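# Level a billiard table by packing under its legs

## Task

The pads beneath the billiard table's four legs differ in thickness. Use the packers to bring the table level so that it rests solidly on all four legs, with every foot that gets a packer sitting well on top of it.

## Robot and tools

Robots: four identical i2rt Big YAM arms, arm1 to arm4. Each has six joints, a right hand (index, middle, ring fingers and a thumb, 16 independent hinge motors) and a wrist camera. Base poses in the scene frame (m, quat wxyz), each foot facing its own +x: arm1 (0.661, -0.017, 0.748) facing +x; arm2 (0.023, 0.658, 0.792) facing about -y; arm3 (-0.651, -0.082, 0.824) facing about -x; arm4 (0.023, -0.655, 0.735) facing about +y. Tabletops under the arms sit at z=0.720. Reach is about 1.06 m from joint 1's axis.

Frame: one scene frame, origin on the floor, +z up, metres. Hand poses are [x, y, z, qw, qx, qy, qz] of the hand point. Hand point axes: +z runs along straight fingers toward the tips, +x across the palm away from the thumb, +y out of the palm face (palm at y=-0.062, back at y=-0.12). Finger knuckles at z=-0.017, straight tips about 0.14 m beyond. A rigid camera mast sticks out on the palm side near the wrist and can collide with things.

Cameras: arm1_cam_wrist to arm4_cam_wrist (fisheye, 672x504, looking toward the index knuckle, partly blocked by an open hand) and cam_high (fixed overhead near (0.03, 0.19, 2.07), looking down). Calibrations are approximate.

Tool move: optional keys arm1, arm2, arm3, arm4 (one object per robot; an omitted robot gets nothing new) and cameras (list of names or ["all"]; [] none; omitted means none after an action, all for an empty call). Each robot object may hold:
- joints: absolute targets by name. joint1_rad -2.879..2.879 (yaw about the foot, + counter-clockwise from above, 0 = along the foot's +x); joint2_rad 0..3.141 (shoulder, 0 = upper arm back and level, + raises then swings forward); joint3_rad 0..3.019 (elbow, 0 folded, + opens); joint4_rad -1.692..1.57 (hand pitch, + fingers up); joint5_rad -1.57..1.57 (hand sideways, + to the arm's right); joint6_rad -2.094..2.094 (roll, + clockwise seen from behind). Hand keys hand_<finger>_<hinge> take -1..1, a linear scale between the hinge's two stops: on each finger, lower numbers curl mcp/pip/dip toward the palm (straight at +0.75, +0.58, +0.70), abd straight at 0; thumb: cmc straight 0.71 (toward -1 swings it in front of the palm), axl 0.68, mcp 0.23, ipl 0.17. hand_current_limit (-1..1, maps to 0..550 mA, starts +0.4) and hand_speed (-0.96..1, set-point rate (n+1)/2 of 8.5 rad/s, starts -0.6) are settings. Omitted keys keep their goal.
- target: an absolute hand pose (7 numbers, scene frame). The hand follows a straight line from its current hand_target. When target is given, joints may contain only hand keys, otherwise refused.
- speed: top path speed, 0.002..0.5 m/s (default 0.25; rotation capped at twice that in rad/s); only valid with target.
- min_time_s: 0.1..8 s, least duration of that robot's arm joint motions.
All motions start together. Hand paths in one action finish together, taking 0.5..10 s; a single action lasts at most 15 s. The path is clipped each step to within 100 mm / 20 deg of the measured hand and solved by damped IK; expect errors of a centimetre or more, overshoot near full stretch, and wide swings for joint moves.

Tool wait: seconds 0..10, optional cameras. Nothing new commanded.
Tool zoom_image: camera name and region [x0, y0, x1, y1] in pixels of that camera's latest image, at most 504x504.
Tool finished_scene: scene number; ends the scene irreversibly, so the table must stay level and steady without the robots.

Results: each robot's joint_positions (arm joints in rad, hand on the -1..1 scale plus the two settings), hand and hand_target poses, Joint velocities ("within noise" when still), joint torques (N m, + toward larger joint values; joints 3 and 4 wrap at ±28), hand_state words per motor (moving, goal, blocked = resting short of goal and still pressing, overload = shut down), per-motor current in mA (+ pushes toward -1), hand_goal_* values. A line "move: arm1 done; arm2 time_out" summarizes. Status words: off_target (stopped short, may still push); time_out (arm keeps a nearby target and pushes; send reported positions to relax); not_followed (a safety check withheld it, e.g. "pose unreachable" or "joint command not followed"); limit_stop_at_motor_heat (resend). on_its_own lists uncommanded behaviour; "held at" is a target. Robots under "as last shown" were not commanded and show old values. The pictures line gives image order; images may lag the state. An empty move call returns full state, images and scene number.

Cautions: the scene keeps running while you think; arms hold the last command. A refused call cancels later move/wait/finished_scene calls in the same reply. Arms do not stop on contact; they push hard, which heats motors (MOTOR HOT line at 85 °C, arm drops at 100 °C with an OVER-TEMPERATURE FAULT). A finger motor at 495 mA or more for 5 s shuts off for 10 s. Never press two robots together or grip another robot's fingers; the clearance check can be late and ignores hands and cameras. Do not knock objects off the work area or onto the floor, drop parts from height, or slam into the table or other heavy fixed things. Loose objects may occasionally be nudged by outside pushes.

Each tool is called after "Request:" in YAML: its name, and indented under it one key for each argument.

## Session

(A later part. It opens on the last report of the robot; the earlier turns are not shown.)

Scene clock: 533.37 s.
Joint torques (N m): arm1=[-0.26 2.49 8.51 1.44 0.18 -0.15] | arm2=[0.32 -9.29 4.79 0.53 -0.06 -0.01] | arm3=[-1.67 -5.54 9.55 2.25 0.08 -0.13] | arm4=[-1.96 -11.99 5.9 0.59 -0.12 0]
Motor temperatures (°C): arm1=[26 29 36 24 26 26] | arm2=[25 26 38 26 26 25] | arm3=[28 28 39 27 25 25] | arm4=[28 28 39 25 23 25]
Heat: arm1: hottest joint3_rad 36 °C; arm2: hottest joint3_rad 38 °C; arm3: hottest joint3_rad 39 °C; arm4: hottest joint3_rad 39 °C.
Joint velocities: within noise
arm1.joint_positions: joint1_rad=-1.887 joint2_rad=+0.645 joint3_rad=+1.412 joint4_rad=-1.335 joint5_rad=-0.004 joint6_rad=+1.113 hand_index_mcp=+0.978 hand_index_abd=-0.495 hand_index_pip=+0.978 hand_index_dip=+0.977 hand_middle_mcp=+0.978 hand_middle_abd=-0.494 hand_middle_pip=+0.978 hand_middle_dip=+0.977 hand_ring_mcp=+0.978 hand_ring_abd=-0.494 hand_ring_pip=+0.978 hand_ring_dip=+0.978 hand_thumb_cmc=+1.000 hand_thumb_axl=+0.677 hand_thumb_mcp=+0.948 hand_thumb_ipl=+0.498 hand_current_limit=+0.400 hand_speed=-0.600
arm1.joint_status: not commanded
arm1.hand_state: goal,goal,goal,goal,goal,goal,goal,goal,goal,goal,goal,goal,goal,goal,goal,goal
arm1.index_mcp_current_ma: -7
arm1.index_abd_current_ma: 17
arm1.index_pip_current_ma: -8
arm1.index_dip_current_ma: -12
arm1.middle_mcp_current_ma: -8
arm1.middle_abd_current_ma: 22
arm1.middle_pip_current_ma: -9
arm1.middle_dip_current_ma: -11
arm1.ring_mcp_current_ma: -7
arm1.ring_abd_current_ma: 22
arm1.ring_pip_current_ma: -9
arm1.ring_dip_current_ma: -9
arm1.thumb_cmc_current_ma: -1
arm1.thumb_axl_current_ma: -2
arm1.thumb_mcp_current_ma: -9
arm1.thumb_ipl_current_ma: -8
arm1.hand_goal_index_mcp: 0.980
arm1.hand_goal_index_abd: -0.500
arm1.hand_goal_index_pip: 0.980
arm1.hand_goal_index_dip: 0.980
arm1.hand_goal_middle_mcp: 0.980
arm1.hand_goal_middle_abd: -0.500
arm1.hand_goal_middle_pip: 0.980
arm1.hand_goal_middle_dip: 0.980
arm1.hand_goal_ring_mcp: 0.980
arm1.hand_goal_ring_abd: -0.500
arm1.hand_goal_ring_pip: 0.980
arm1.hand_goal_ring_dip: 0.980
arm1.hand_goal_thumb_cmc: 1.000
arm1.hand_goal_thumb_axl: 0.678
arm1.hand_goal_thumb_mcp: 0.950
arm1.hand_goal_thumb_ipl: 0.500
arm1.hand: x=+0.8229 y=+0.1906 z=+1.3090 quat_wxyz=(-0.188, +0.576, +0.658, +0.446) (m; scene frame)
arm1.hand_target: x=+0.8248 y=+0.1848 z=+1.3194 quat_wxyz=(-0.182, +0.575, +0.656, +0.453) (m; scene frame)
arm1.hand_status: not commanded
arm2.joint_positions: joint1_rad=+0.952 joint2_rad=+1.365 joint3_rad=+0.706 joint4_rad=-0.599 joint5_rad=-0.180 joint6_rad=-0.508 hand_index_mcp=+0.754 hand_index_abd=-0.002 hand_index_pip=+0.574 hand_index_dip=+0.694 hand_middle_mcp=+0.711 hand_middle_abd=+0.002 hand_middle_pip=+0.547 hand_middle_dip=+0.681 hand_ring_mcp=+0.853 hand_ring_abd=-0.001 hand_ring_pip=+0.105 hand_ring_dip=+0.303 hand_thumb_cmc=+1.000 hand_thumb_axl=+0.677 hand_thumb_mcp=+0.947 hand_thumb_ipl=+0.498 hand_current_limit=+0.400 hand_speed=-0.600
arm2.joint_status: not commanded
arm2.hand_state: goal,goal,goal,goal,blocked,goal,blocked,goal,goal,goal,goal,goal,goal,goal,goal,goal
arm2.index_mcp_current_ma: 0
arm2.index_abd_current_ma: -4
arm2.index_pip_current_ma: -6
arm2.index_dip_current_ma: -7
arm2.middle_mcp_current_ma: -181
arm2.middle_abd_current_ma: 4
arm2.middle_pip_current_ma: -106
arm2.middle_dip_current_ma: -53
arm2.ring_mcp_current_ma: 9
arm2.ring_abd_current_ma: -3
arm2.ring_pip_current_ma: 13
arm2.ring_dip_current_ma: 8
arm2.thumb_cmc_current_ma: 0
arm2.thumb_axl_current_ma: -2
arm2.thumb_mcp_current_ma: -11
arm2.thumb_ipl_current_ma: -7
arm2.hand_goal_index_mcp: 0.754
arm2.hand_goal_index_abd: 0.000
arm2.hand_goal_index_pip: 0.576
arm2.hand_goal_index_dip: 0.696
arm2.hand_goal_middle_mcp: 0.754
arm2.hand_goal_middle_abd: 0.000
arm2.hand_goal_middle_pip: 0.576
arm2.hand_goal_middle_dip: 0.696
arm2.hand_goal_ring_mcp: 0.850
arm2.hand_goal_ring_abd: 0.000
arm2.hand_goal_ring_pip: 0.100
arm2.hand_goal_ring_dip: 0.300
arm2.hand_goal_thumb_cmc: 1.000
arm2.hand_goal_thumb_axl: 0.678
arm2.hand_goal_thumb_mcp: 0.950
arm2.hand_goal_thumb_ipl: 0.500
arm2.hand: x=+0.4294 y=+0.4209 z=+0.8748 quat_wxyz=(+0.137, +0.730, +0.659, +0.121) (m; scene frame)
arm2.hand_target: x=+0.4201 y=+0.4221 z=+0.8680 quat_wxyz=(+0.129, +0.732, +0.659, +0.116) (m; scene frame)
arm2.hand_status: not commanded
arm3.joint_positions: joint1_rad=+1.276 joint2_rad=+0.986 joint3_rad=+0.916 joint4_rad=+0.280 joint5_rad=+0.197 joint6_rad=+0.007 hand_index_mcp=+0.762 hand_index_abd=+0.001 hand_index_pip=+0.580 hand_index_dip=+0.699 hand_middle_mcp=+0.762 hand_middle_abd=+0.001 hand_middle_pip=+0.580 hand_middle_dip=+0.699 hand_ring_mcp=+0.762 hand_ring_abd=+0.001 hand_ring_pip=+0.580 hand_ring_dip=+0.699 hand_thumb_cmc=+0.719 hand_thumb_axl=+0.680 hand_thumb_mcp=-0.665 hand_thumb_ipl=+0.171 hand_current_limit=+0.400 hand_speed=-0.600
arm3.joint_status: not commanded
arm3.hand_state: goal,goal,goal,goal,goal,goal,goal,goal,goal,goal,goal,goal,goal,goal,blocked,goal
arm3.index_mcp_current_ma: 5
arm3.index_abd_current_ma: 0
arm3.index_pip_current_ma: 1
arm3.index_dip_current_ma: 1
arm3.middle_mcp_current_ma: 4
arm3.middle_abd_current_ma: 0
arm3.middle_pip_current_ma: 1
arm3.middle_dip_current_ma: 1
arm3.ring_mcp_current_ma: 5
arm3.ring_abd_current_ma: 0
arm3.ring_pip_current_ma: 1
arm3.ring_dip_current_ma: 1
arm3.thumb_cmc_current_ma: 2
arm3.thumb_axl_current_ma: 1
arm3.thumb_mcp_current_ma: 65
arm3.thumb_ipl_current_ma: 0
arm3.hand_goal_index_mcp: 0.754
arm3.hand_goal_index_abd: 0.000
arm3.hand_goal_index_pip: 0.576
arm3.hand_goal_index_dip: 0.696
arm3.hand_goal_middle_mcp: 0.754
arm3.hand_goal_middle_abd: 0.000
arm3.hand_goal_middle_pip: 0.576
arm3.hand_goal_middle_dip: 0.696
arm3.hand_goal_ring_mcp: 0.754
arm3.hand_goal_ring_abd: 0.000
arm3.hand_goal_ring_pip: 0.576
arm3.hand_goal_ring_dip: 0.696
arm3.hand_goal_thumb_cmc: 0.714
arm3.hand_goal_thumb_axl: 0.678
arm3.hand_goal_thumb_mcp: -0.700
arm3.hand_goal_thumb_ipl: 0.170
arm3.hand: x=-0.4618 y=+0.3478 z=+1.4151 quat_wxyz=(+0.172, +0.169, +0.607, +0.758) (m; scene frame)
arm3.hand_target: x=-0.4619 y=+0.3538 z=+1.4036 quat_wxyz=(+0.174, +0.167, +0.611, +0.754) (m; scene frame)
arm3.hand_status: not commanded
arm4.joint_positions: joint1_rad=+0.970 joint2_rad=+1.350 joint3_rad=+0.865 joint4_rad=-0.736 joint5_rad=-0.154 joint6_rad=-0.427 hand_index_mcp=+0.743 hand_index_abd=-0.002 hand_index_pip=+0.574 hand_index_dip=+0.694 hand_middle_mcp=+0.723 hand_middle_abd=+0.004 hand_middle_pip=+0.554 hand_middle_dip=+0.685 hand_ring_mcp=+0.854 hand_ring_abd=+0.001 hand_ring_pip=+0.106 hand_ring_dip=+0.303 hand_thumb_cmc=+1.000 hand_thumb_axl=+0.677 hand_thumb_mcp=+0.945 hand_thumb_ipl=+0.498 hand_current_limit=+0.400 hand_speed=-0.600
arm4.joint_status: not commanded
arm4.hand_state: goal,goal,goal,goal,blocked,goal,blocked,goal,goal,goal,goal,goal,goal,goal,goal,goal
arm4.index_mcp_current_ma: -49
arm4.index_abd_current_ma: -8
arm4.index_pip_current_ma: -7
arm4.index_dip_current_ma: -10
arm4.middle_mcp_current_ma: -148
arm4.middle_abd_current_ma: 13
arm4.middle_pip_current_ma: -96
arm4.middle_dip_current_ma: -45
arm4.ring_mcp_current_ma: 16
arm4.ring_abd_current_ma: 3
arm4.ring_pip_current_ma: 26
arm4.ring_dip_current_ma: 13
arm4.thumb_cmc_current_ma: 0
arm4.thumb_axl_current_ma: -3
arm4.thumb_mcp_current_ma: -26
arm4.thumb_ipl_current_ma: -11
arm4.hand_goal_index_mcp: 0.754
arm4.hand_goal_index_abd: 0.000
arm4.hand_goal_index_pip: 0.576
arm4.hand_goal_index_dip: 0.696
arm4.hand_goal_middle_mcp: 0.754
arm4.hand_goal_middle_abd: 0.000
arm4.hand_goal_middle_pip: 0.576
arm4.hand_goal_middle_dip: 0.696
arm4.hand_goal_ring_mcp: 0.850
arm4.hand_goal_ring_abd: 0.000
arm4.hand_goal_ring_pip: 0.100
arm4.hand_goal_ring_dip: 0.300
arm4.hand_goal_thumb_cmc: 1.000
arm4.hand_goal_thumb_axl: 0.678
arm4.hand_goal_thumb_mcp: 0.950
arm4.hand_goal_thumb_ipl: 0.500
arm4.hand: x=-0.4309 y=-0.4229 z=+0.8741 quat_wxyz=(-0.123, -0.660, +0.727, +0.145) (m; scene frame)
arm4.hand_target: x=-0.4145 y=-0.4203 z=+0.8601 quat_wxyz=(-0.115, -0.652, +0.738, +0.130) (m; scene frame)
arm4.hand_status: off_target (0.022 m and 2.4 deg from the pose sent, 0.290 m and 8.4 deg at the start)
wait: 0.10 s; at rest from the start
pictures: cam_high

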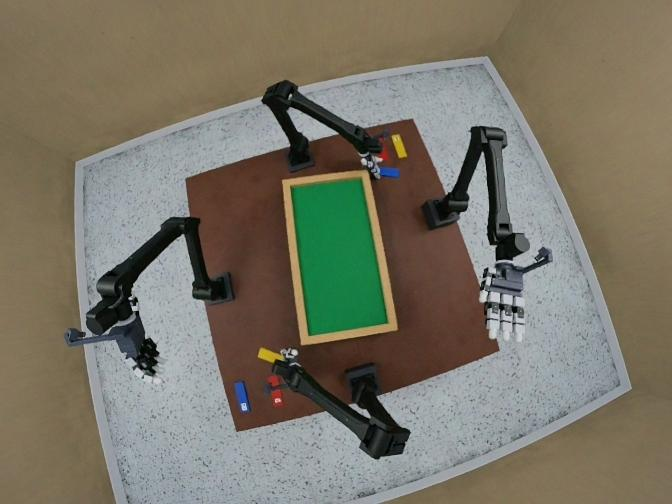

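Request:
move:
  arm2: {"target":[0.4294,0.4209,0.95,0.137,0.730,0.659,0.121],"speed":0.15}
  arm4: {"target":[-0.4309,-0.4229,0.95,-0.123,-0.659,0.728,0.145],"speed":0.15}

Request:
move:
  arm2: {"joints":{"joint6_rad":1.6,"joint2_rad":1.2},"min_time_s":1.5}
  arm4: {"joints":{"joint6_rad":1.45,"joint2_rad":1.2},"min_time_s":1.5}

Request:
move:
  arm2: {"target":[0.450,0.3565,0.97,0.1656,0.9392,-0.2961,-0.0522],"speed":0.25}
  arm4: {"target":[-0.4714,-0.3813,0.97,0.0331,0.1879,0.9667,0.1704],"speed":0.25}
  cameras: ["arm2_cam_wrist","arm4_cam_wrist","cam_high"]

Scene clock: 575.13 s.
Joint torques (N m): arm1=[-0.26 2.49 8.53 1.43 0.18 -0.15] | arm2=[1.2 -8.82 10.3 0.5 -0.2 0.1] | arm3=[-1.49 -5.77 9.61 2.18 0.08 -0.13] | arm4=[-0.21 -10.87 12.74 0.17 -0.07 0.12]
Motor temperatures (°C): arm1=[26 28 36 24 26 26] | arm2=[25 25 36 26 26 25] | arm3=[28 28 38 27 25 25] | arm4=[28 27 35 25 23 25]
Heat: arm1: hottest joint3_rad 36 °C; arm2: hottest joint3_rad 36 °C; arm3: hottest joint3_rad 38 °C; arm4: hottest joint3_rad 35 °C.
move: arm2 off_target; arm4 off_target
Joint velocities: within noise
arm1, arm3: as last shown
arm2.joint_positions: joint1_rad=+0.952 joint2_rad=+1.249 joint3_rad=+0.778 joint4_rad=-0.836 joint5_rad=-0.180 joint6_rad=-0.508 hand_index_mcp=+0.754 hand_index_abd=-0.002 hand_index_pip=+0.574 hand_index_dip=+0.694 hand_middle_mcp=+0.754 hand_middle_abd=+0.002 hand_middle_pip=+0.574 hand_middle_dip=+0.693 hand_ring_mcp=+0.853 hand_ring_abd=-0.001 hand_ring_pip=+0.105 hand_ring_dip=+0.303 hand_thumb_cmc=+1.000 hand_thumb_axl=+0.677 hand_thumb_mcp=+0.947 hand_thumb_ipl=+0.498 hand_current_limit=+0.400 hand_speed=-0.600
arm2.joint_status: not commanded
arm2.hand_state: goal,goal,goal,goal,goal,goal,goal,goal,goal,goal,goal,goal,goal,goal,goal,goal
arm2.index_mcp_current_ma: 0
arm2.index_abd_current_ma: -4
arm2.index_pip_current_ma: -6
arm2.index_dip_current_ma: -7
arm2.middle_mcp_current_ma: -1
arm2.middle_abd_current_ma: 5
arm2.middle_pip_current_ma: -6
arm2.middle_dip_current_ma: -7
arm2.ring_mcp_current_ma: 9
arm2.ring_abd_current_ma: -3
arm2.ring_pip_current_ma: 13
arm2.ring_dip_current_ma: 8
arm2.thumb_cmc_current_ma: 0
arm2.thumb_axl_current_ma: -2
arm2.thumb_mcp_current_ma: -11
arm2.thumb_ipl_current_ma: -7
arm2.hand_goal_index_mcp: 0.754
arm2.hand_goal_index_abd: 0.000
arm2.hand_goal_index_pip: 0.576
arm2.hand_goal_index_dip: 0.696
arm2.hand_goal_middle_mcp: 0.754
arm2.hand_goal_middle_abd: 0.000
arm2.hand_goal_middle_pip: 0.576
arm2.hand_goal_middle_dip: 0.696
arm2.hand_goal_ring_mcp: 0.850
arm2.hand_goal_ring_abd: 0.000
arm2.hand_goal_ring_pip: 0.100
arm2.hand_goal_ring_dip: 0.300
arm2.hand_goal_thumb_cmc: 1.000
arm2.hand_goal_thumb_axl: 0.678
arm2.hand_goal_thumb_mcp: 0.950
arm2.hand_goal_thumb_ipl: 0.500
arm2.hand: x=+0.4160 y=+0.4307 z=+0.9242 quat_wxyz=(+0.114, +0.734, +0.660, +0.116) (m; scene frame)
arm2.hand_target: x=+0.4285 y=+0.4215 z=+0.9502 quat_wxyz=(+0.137, +0.730, +0.659, +0.121) (m; scene frame)
arm2.hand_status: off_target (0.031 m and 2.7 deg from the pose sent, 0.075 m and 0.1 deg at the start)
arm4.joint_positions: joint1_rad=+0.970 joint2_rad=+1.269 joint3_rad=+0.955 joint4_rad=-0.937 joint5_rad=-0.158 joint6_rad=-0.437 hand_index_mcp=+0.746 hand_index_abd=-0.002 hand_index_pip=+0.574 hand_index_dip=+0.694 hand_middle_mcp=+0.755 hand_middle_abd=+0.003 hand_middle_pip=+0.574 hand_middle_dip=+0.694 hand_ring_mcp=+0.854 hand_ring_abd=+0.001 hand_ring_pip=+0.106 hand_ring_dip=+0.303 hand_thumb_cmc=+1.000 hand_thumb_axl=+0.677 hand_thumb_mcp=+0.945 hand_thumb_ipl=+0.498 hand_current_limit=+0.400 hand_speed=-0.600
arm4.joint_status: not commanded
arm4.hand_state: goal,goal,goal,goal,goal,goal,goal,goal,goal,goal,goal,goal,goal,goal,goal,goal
arm4.index_mcp_current_ma: -34
arm4.index_abd_current_ma: -8
arm4.index_pip_current_ma: -6
arm4.index_dip_current_ma: -10
arm4.middle_mcp_current_ma: 2
arm4.middle_abd_current_ma: 10
arm4.middle_pip_current_ma: -8
arm4.middle_dip_current_ma: -9
arm4.ring_mcp_current_ma: 15
arm4.ring_abd_current_ma: 3
arm4.ring_pip_current_ma: 25
arm4.ring_dip_current_ma: 13
arm4.thumb_cmc_current_ma: 0
arm4.thumb_axl_current_ma: -3
arm4.thumb_mcp_current_ma: -26
arm4.thumb_ipl_current_ma: -11
arm4.hand_goal_index_mcp: 0.754
arm4.hand_goal_index_abd: 0.000
arm4.hand_goal_index_pip: 0.576
arm4.hand_goal_index_dip: 0.696
arm4.hand_goal_middle_mcp: 0.754
arm4.hand_goal_middle_abd: 0.000
arm4.hand_goal_middle_pip: 0.576
arm4.hand_goal_middle_dip: 0.696
arm4.hand_goal_ring_mcp: 0.850
arm4.hand_goal_ring_abd: 0.000
arm4.hand_goal_ring_pip: 0.100
arm4.hand_goal_ring_dip: 0.300
arm4.hand_goal_thumb_cmc: 1.000
arm4.hand_goal_thumb_axl: 0.678
arm4.hand_goal_thumb_mcp: 0.950
arm4.hand_goal_thumb_ipl: 0.500
arm4.hand: x=-0.4215 y=-0.4306 z=+0.9271 quat_wxyz=(-0.121, -0.664, +0.726, +0.130) (m; scene frame)
arm4.hand_target: x=-0.4301 y=-0.4233 z=+0.9500 quat_wxyz=(-0.123, -0.659, +0.728, +0.145) (m; scene frame)
arm4.hand_status: off_target (0.026 m and 1.8 deg from the pose sent, 0.076 m and 0.1 deg at the start)
pictures: none

Scene clock: 577.60 s.
Joint torques (N m): arm1=[-0.26 2.49 8.51 1.43 0.18 -0.16] | arm2=[1.2 -9.17 10.45 0.46 -0.16 0.22] | arm3=[-1.61 -5.6 9.59 2.32 0.08 -0.14] | arm4=[-0.15 -10.99 12.74 0.49 -0.17 0.08]
Motor temperatures (°C): arm1=[26 28 36 24 26 26] | arm2=[25 26 36 26 26 25] | arm3=[28 28 38 27 25 25] | arm4=[28 27 35 25 23 25]
Heat: arm1: hottest joint3_rad 36 °C; arm2: hottest joint3_rad 36 °C; arm3: hottest joint3_rad 38 °C; arm4: hottest joint3_rad 35 °C.
move: arm2 done; arm4 done
Joint velocities: within noise
arm1, arm3: as last shown
arm2.joint_positions: joint1_rad=+0.952 joint2_rad=+1.217 joint3_rad=+0.778 joint4_rad=-0.836 joint5_rad=-0.180 joint6_rad=+1.590 hand_index_mcp=+0.754 hand_index_abd=-0.002 hand_index_pip=+0.574 hand_index_dip=+0.694 hand_middle_mcp=+0.754 hand_middle_abd=+0.002 hand_middle_pip=+0.574 hand_middle_dip=+0.693 hand_ring_mcp=+0.850 hand_ring_abd=-0.001 hand_ring_pip=+0.104 hand_ring_dip=+0.303 hand_thumb_cmc=+1.000 hand_thumb_axl=+0.677 hand_thumb_mcp=+0.947 hand_thumb_ipl=+0.498 hand_current_limit=+0.400 hand_speed=-0.600
arm2.joint_status: all done
arm2.hand_state: goal,goal,goal,goal,goal,goal,goal,goal,goal,goal,goal,goal,goal,goal,goal,goal
arm2.index_mcp_current_ma: -1
arm2.index_abd_current_ma: -4
arm2.index_pip_current_ma: -6
arm2.index_dip_current_ma: -7
arm2.middle_mcp_current_ma: -1
arm2.middle_abd_current_ma: 5
arm2.middle_pip_current_ma: -6
arm2.middle_dip_current_ma: -7
arm2.ring_mcp_current_ma: 0
arm2.ring_abd_current_ma: -3
arm2.ring_pip_current_ma: 13
arm2.ring_dip_current_ma: 8
arm2.thumb_cmc_current_ma: 0
arm2.thumb_axl_current_ma: -2
arm2.thumb_mcp_current_ma: -11
arm2.thumb_ipl_current_ma: -7
arm2.hand_goal_index_mcp: 0.754
arm2.hand_goal_index_abd: 0.000
arm2.hand_goal_index_pip: 0.576
arm2.hand_goal_index_dip: 0.696
arm2.hand_goal_middle_mcp: 0.754
arm2.hand_goal_middle_abd: 0.000
arm2.hand_goal_middle_pip: 0.576
arm2.hand_goal_middle_dip: 0.696
arm2.hand_goal_ring_mcp: 0.850
arm2.hand_goal_ring_abd: 0.000
arm2.hand_goal_ring_pip: 0.100
arm2.hand_goal_ring_dip: 0.300
arm2.hand_goal_thumb_cmc: 1.000
arm2.hand_goal_thumb_axl: 0.678
arm2.hand_goal_thumb_mcp: 0.950
arm2.hand_goal_thumb_ipl: 0.500
arm2.hand: x=+0.2742 y=+0.4060 z=+0.8868 quat_wxyz=(-0.039, +0.936, -0.305, +0.172) (m; scene frame)
arm2.hand_target: x=+0.2878 y=+0.3964 z=+0.9111 quat_wxyz=(-0.031, +0.931, -0.306, +0.198) (m; scene frame)
arm2.hand_status: not commanded
arm4.joint_positions: joint1_rad=+0.970 joint2_rad=+1.213 joint3_rad=+0.957 joint4_rad=-0.944 joint5_rad=-0.155 joint6_rad=+1.442 hand_index_mcp=+0.753 hand_index_abd=-0.002 hand_index_pip=+0.574 hand_index_dip=+0.694 hand_middle_mcp=+0.754 hand_middle_abd=+0.003 hand_middle_pip=+0.574 hand_middle_dip=+0.694 hand_ring_mcp=+0.851 hand_ring_abd=+0.001 hand_ring_pip=+0.105 hand_ring_dip=+0.303 hand_thumb_cmc=+1.000 hand_thumb_axl=+0.677 hand_thumb_mcp=+0.945 hand_thumb_ipl=+0.498 hand_current_limit=+0.400 hand_speed=-0.600
arm4.joint_status: all done
arm4.hand_state: goal,goal,goal,goal,goal,goal,goal,goal,goal,goal,goal,goal,goal,goal,goal,goal
arm4.index_mcp_current_ma: -2
arm4.index_abd_current_ma: -5
arm4.index_pip_current_ma: -6
arm4.index_dip_current_ma: -10
arm4.middle_mcp_current_ma: 2
arm4.middle_abd_current_ma: 9
arm4.middle_pip_current_ma: -8
arm4.middle_dip_current_ma: -9
arm4.ring_mcp_current_ma: 3
arm4.ring_abd_current_ma: 3
arm4.ring_pip_current_ma: 19
arm4.ring_dip_current_ma: 13
arm4.thumb_cmc_current_ma: 0
arm4.thumb_axl_current_ma: -3
arm4.thumb_mcp_current_ma: -26
arm4.thumb_ipl_current_ma: -11
arm4.hand_goal_index_mcp: 0.754
arm4.hand_goal_index_abd: 0.000
arm4.hand_goal_index_pip: 0.576
arm4.hand_goal_index_dip: 0.696
arm4.hand_goal_middle_mcp: 0.754
arm4.hand_goal_middle_abd: 0.000
arm4.hand_goal_middle_pip: 0.576
arm4.hand_goal_middle_dip: 0.696
arm4.hand_goal_ring_mcp: 0.850
arm4.hand_goal_ring_abd: 0.000
arm4.hand_goal_ring_pip: 0.100
arm4.hand_goal_ring_dip: 0.300
arm4.hand_goal_thumb_cmc: 1.000
arm4.hand_goal_thumb_axl: 0.678
arm4.hand_goal_thumb_mcp: 0.950
arm4.hand_goal_thumb_ipl: 0.500
arm4.hand: x=-0.2907 y=-0.3913 z=+0.9026 quat_wxyz=(-0.199, +0.192, +0.961, -0.010) (m; scene frame)
arm4.hand_target: x=-0.3002 y=-0.3856 z=+0.9278 quat_wxyz=(-0.221, +0.193, +0.956, -0.002) (m; scene frame)
arm4.hand_status: not commanded
pictures: none

Scene clock: 579.87 s.
Joint torques (N m): arm1=[-0.26 2.49 8.51 1.42 0.19 -0.15] | arm2=[1.49 -16.91 10.28 -0.44 0.5 0.21] | arm3=[-1.79 -5.77 9.63 2.28 0.07 -0.14] | arm4=[0.38 -18.14 12.49 -0.66 0.58 0.08]
Motor temperatures (°C): arm1=[26 28 36 24 26 26] | arm2=[25 26 37 26 26 25] | arm3=[28 28 38 27 25 25] | arm4=[28 27 36 25 23 25]
Heat: arm1: hottest joint3_rad 36 °C; arm2: hottest joint3_rad 37 °C; arm3: hottest joint3_rad 38 °C; arm4: hottest joint3_rad 36 °C.
move: arm2 off_target; arm4 off_target
Joint velocities: within noise
arm1, arm3: as last shown
arm2.joint_positions: joint1_rad=+1.222 joint2_rad=+1.866 joint3_rad=+1.587 joint4_rad=-1.419 joint5_rad=+0.334 joint6_rad=+1.822 hand_index_mcp=+0.754 hand_index_abd=-0.001 hand_index_pip=+0.574 hand_index_dip=+0.694 hand_middle_mcp=+0.754 hand_middle_abd=+0.002 hand_middle_pip=+0.574 hand_middle_dip=+0.693 hand_ring_mcp=+0.850 hand_ring_abd=-0.001 hand_ring_pip=+0.104 hand_ring_dip=+0.303 hand_thumb_cmc=+1.000 hand_thumb_axl=+0.677 hand_thumb_mcp=+0.947 hand_thumb_ipl=+0.498 hand_current_limit=+0.400 hand_speed=-0.600
arm2.joint_status: not commanded
arm2.hand_state: goal,goal,goal,goal,goal,goal,goal,goal,goal,goal,goal,goal,goal,goal,goal,goal
arm2.index_mcp_current_ma: 0
arm2.index_abd_current_ma: -3
arm2.index_pip_current_ma: -6
arm2.index_dip_current_ma: -7
arm2.middle_mcp_current_ma: 0
arm2.middle_abd_current_ma: 4
arm2.middle_pip_current_ma: -5
arm2.middle_dip_current_ma: -7
arm2.ring_mcp_current_ma: 0
arm2.ring_abd_current_ma: -3
arm2.ring_pip_current_ma: 12
arm2.ring_dip_current_ma: 8
arm2.thumb_cmc_current_ma: 0
arm2.thumb_axl_current_ma: -2
arm2.thumb_mcp_current_ma: -11
arm2.thumb_ipl_current_ma: -7
arm2.hand_goal_index_mcp: 0.754
arm2.hand_goal_index_abd: 0.000
arm2.hand_goal_index_pip: 0.576
arm2.hand_goal_index_dip: 0.696
arm2.hand_goal_middle_mcp: 0.754
arm2.hand_goal_middle_abd: 0.000
arm2.hand_goal_middle_pip: 0.576
arm2.hand_goal_middle_dip: 0.696
arm2.hand_goal_ring_mcp: 0.850
arm2.hand_goal_ring_abd: 0.000
arm2.hand_goal_ring_pip: 0.100
arm2.hand_goal_ring_dip: 0.300
arm2.hand_goal_thumb_cmc: 1.000
arm2.hand_goal_thumb_axl: 0.678
arm2.hand_goal_thumb_mcp: 0.950
arm2.hand_goal_thumb_ipl: 0.500
arm2.hand: x=+0.4362 y=+0.3596 z=+0.9594 quat_wxyz=(+0.163, +0.940, -0.291, -0.068) (m; scene frame)
arm2.hand_target: x=+0.4494 y=+0.3568 z=+0.9702 quat_wxyz=(+0.166, +0.939, -0.296, -0.052) (m; scene frame)
arm2.hand_status: off_target (0.018 m and 1.9 deg from the pose sent, 0.201 m and 34.9 deg at the start)
arm4.joint_positions: joint1_rad=+1.252 joint2_rad=+1.870 joint3_rad=+1.787 joint4_rad=-1.539 joint5_rad=+0.343 joint6_rad=+1.691 hand_index_mcp=+0.754 hand_index_abd=-0.001 hand_index_pip=+0.574 hand_index_dip=+0.694 hand_middle_mcp=+0.754 hand_middle_abd=+0.003 hand_middle_pip=+0.574 hand_middle_dip=+0.694 hand_ring_mcp=+0.850 hand_ring_abd=+0.001 hand_ring_pip=+0.105 hand_ring_dip=+0.303 hand_thumb_cmc=+1.000 hand_thumb_axl=+0.677 hand_thumb_mcp=+0.945 hand_thumb_ipl=+0.498 hand_current_limit=+0.400 hand_speed=-0.600
arm4.joint_status: not commanded
arm4.hand_state: goal,goal,goal,goal,goal,goal,goal,goal,goal,goal,goal,goal,goal,goal,goal,goal
arm4.index_mcp_current_ma: 0
arm4.index_abd_current_ma: -4
arm4.index_pip_current_ma: -6
arm4.index_dip_current_ma: -10
arm4.middle_mcp_current_ma: 0
arm4.middle_abd_current_ma: 9
arm4.middle_pip_current_ma: -8
arm4.middle_dip_current_ma: -9
arm4.ring_mcp_current_ma: 1
arm4.ring_abd_current_ma: 3
arm4.ring_pip_current_ma: 18
arm4.ring_dip_current_ma: 13
arm4.thumb_cmc_current_ma: 0
arm4.thumb_axl_current_ma: -3
arm4.thumb_mcp_current_ma: -26
arm4.thumb_ipl_current_ma: -11
arm4.hand_goal_index_mcp: 0.754
arm4.hand_goal_index_abd: 0.000
arm4.hand_goal_index_pip: 0.576
arm4.hand_goal_index_dip: 0.696
arm4.hand_goal_middle_mcp: 0.754
arm4.hand_goal_middle_abd: 0.000
arm4.hand_goal_middle_pip: 0.576
arm4.hand_goal_middle_dip: 0.696
arm4.hand_goal_ring_mcp: 0.850
arm4.hand_goal_ring_abd: 0.000
arm4.hand_goal_ring_pip: 0.100
arm4.hand_goal_ring_dip: 0.300
arm4.hand_goal_thumb_cmc: 1.000
arm4.hand_goal_thumb_axl: 0.678
arm4.hand_goal_thumb_mcp: 0.950
arm4.hand_goal_thumb_ipl: 0.500
arm4.hand: x=-0.4569 y=-0.3814 z=+0.9688 quat_wxyz=(+0.037, +0.187, +0.967, +0.168) (m; scene frame)
arm4.hand_target: x=-0.4709 y=-0.3817 z=+0.9699 quat_wxyz=(+0.033, +0.188, +0.967, +0.170) (m; scene frame)
arm4.hand_status: off_target (0.015 m and 0.6 deg from the pose sent, 0.193 m and 33.8 deg at the start)
pictures: arm2_cam_wrist, arm4_cam_wrist, cam_high
camera_calibration:
arm2_cam_wrist: T_world_to_cam=[[-0.962622, -0.0361111, 0.268431, 0.204341], [0.146447, 0.764313, 0.627996, -1.01204], [-0.227843, 0.643833, -0.730456, 0.686207], [0, 0, 0, 1]] pos_world=[0.501261, 0.339092, 1.08195]
arm4_cam_wrist: T_world_to_cam=[[0.95209, 0.254803, 0.169114, 0.408046], [0.105653, -0.792998, 0.599994, -0.898139], [0.286988, -0.553381, -0.781926, 0.795313], [0, 0, 0, 1]] pos_world=[-0.521851, -0.376082, 1.09175]

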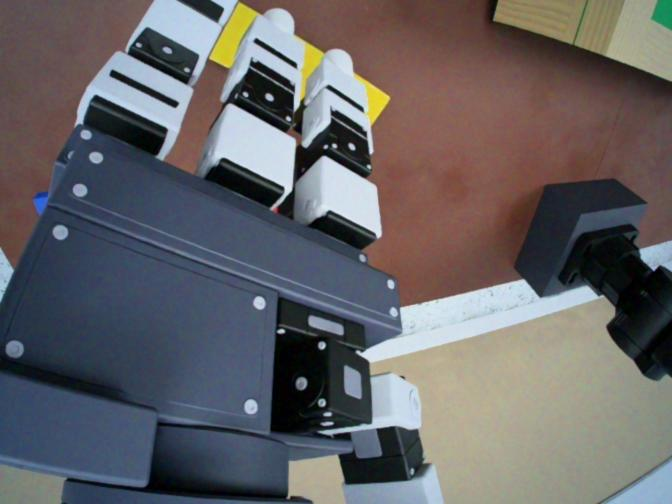

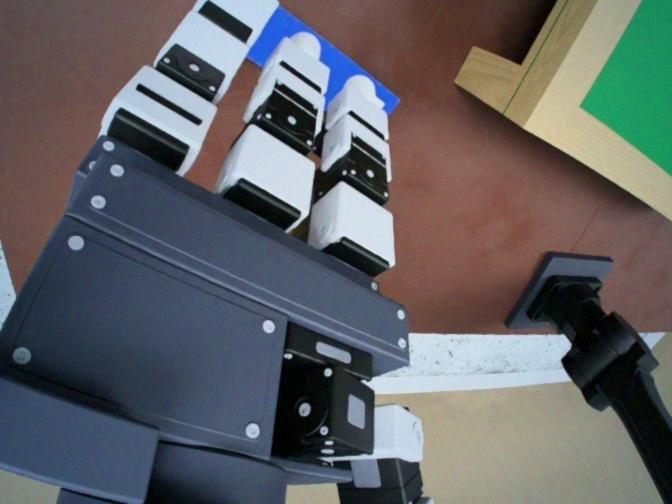

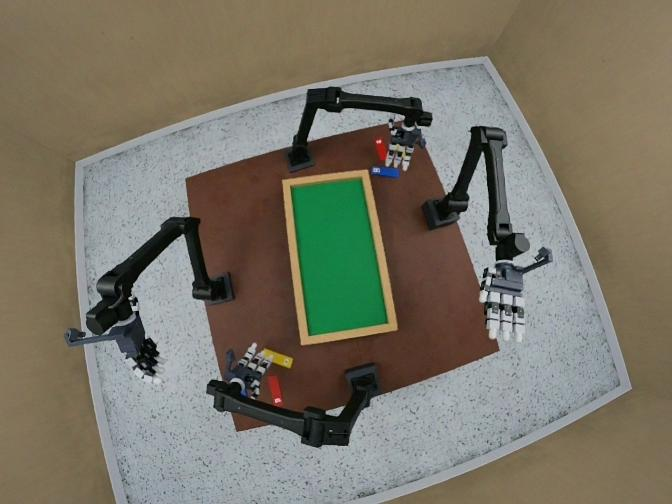

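Request:
zoom_image:
  camera: "arm2_cam_wrist"
  region: [200, 0, 420, 140]

Request:
zoom_image:
  camera: "arm2_cam_wrist"
  region: [470, 0, 672, 100]

Request:
zoom_image:
  camera: "arm4_cam_wrist"
  region: [220, 0, 440, 140]

Request:
zoom_image:
  camera: "arm4_cam_wrist"
  region: [430, 20, 580, 140]

Scaled by 2.291 from the camera's 672x504 image, which has a finer 960x720 frame.

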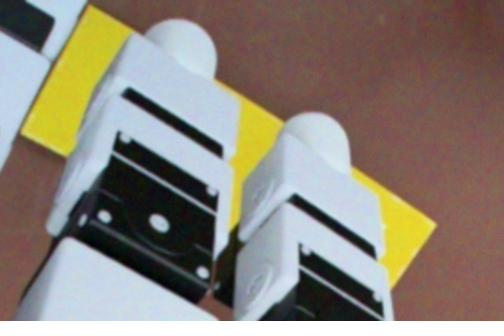

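Scaled by 2.495 from the camera's 672x504 image, which has a finer 960x720 frame.

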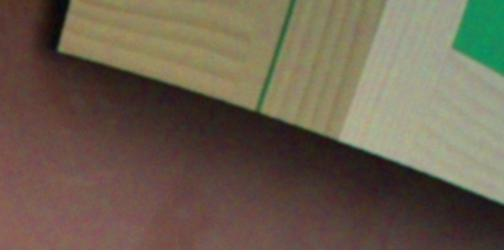

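Scaled by 2.291 from the camera's 672x504 image, which has a finer 960x720 frame.

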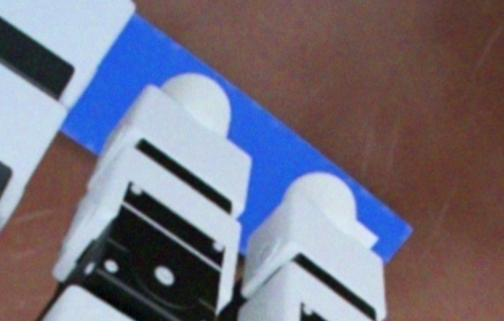

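Scaled by 3.360 from the camera's 672x504 image, which has a finer 960x720 frame.

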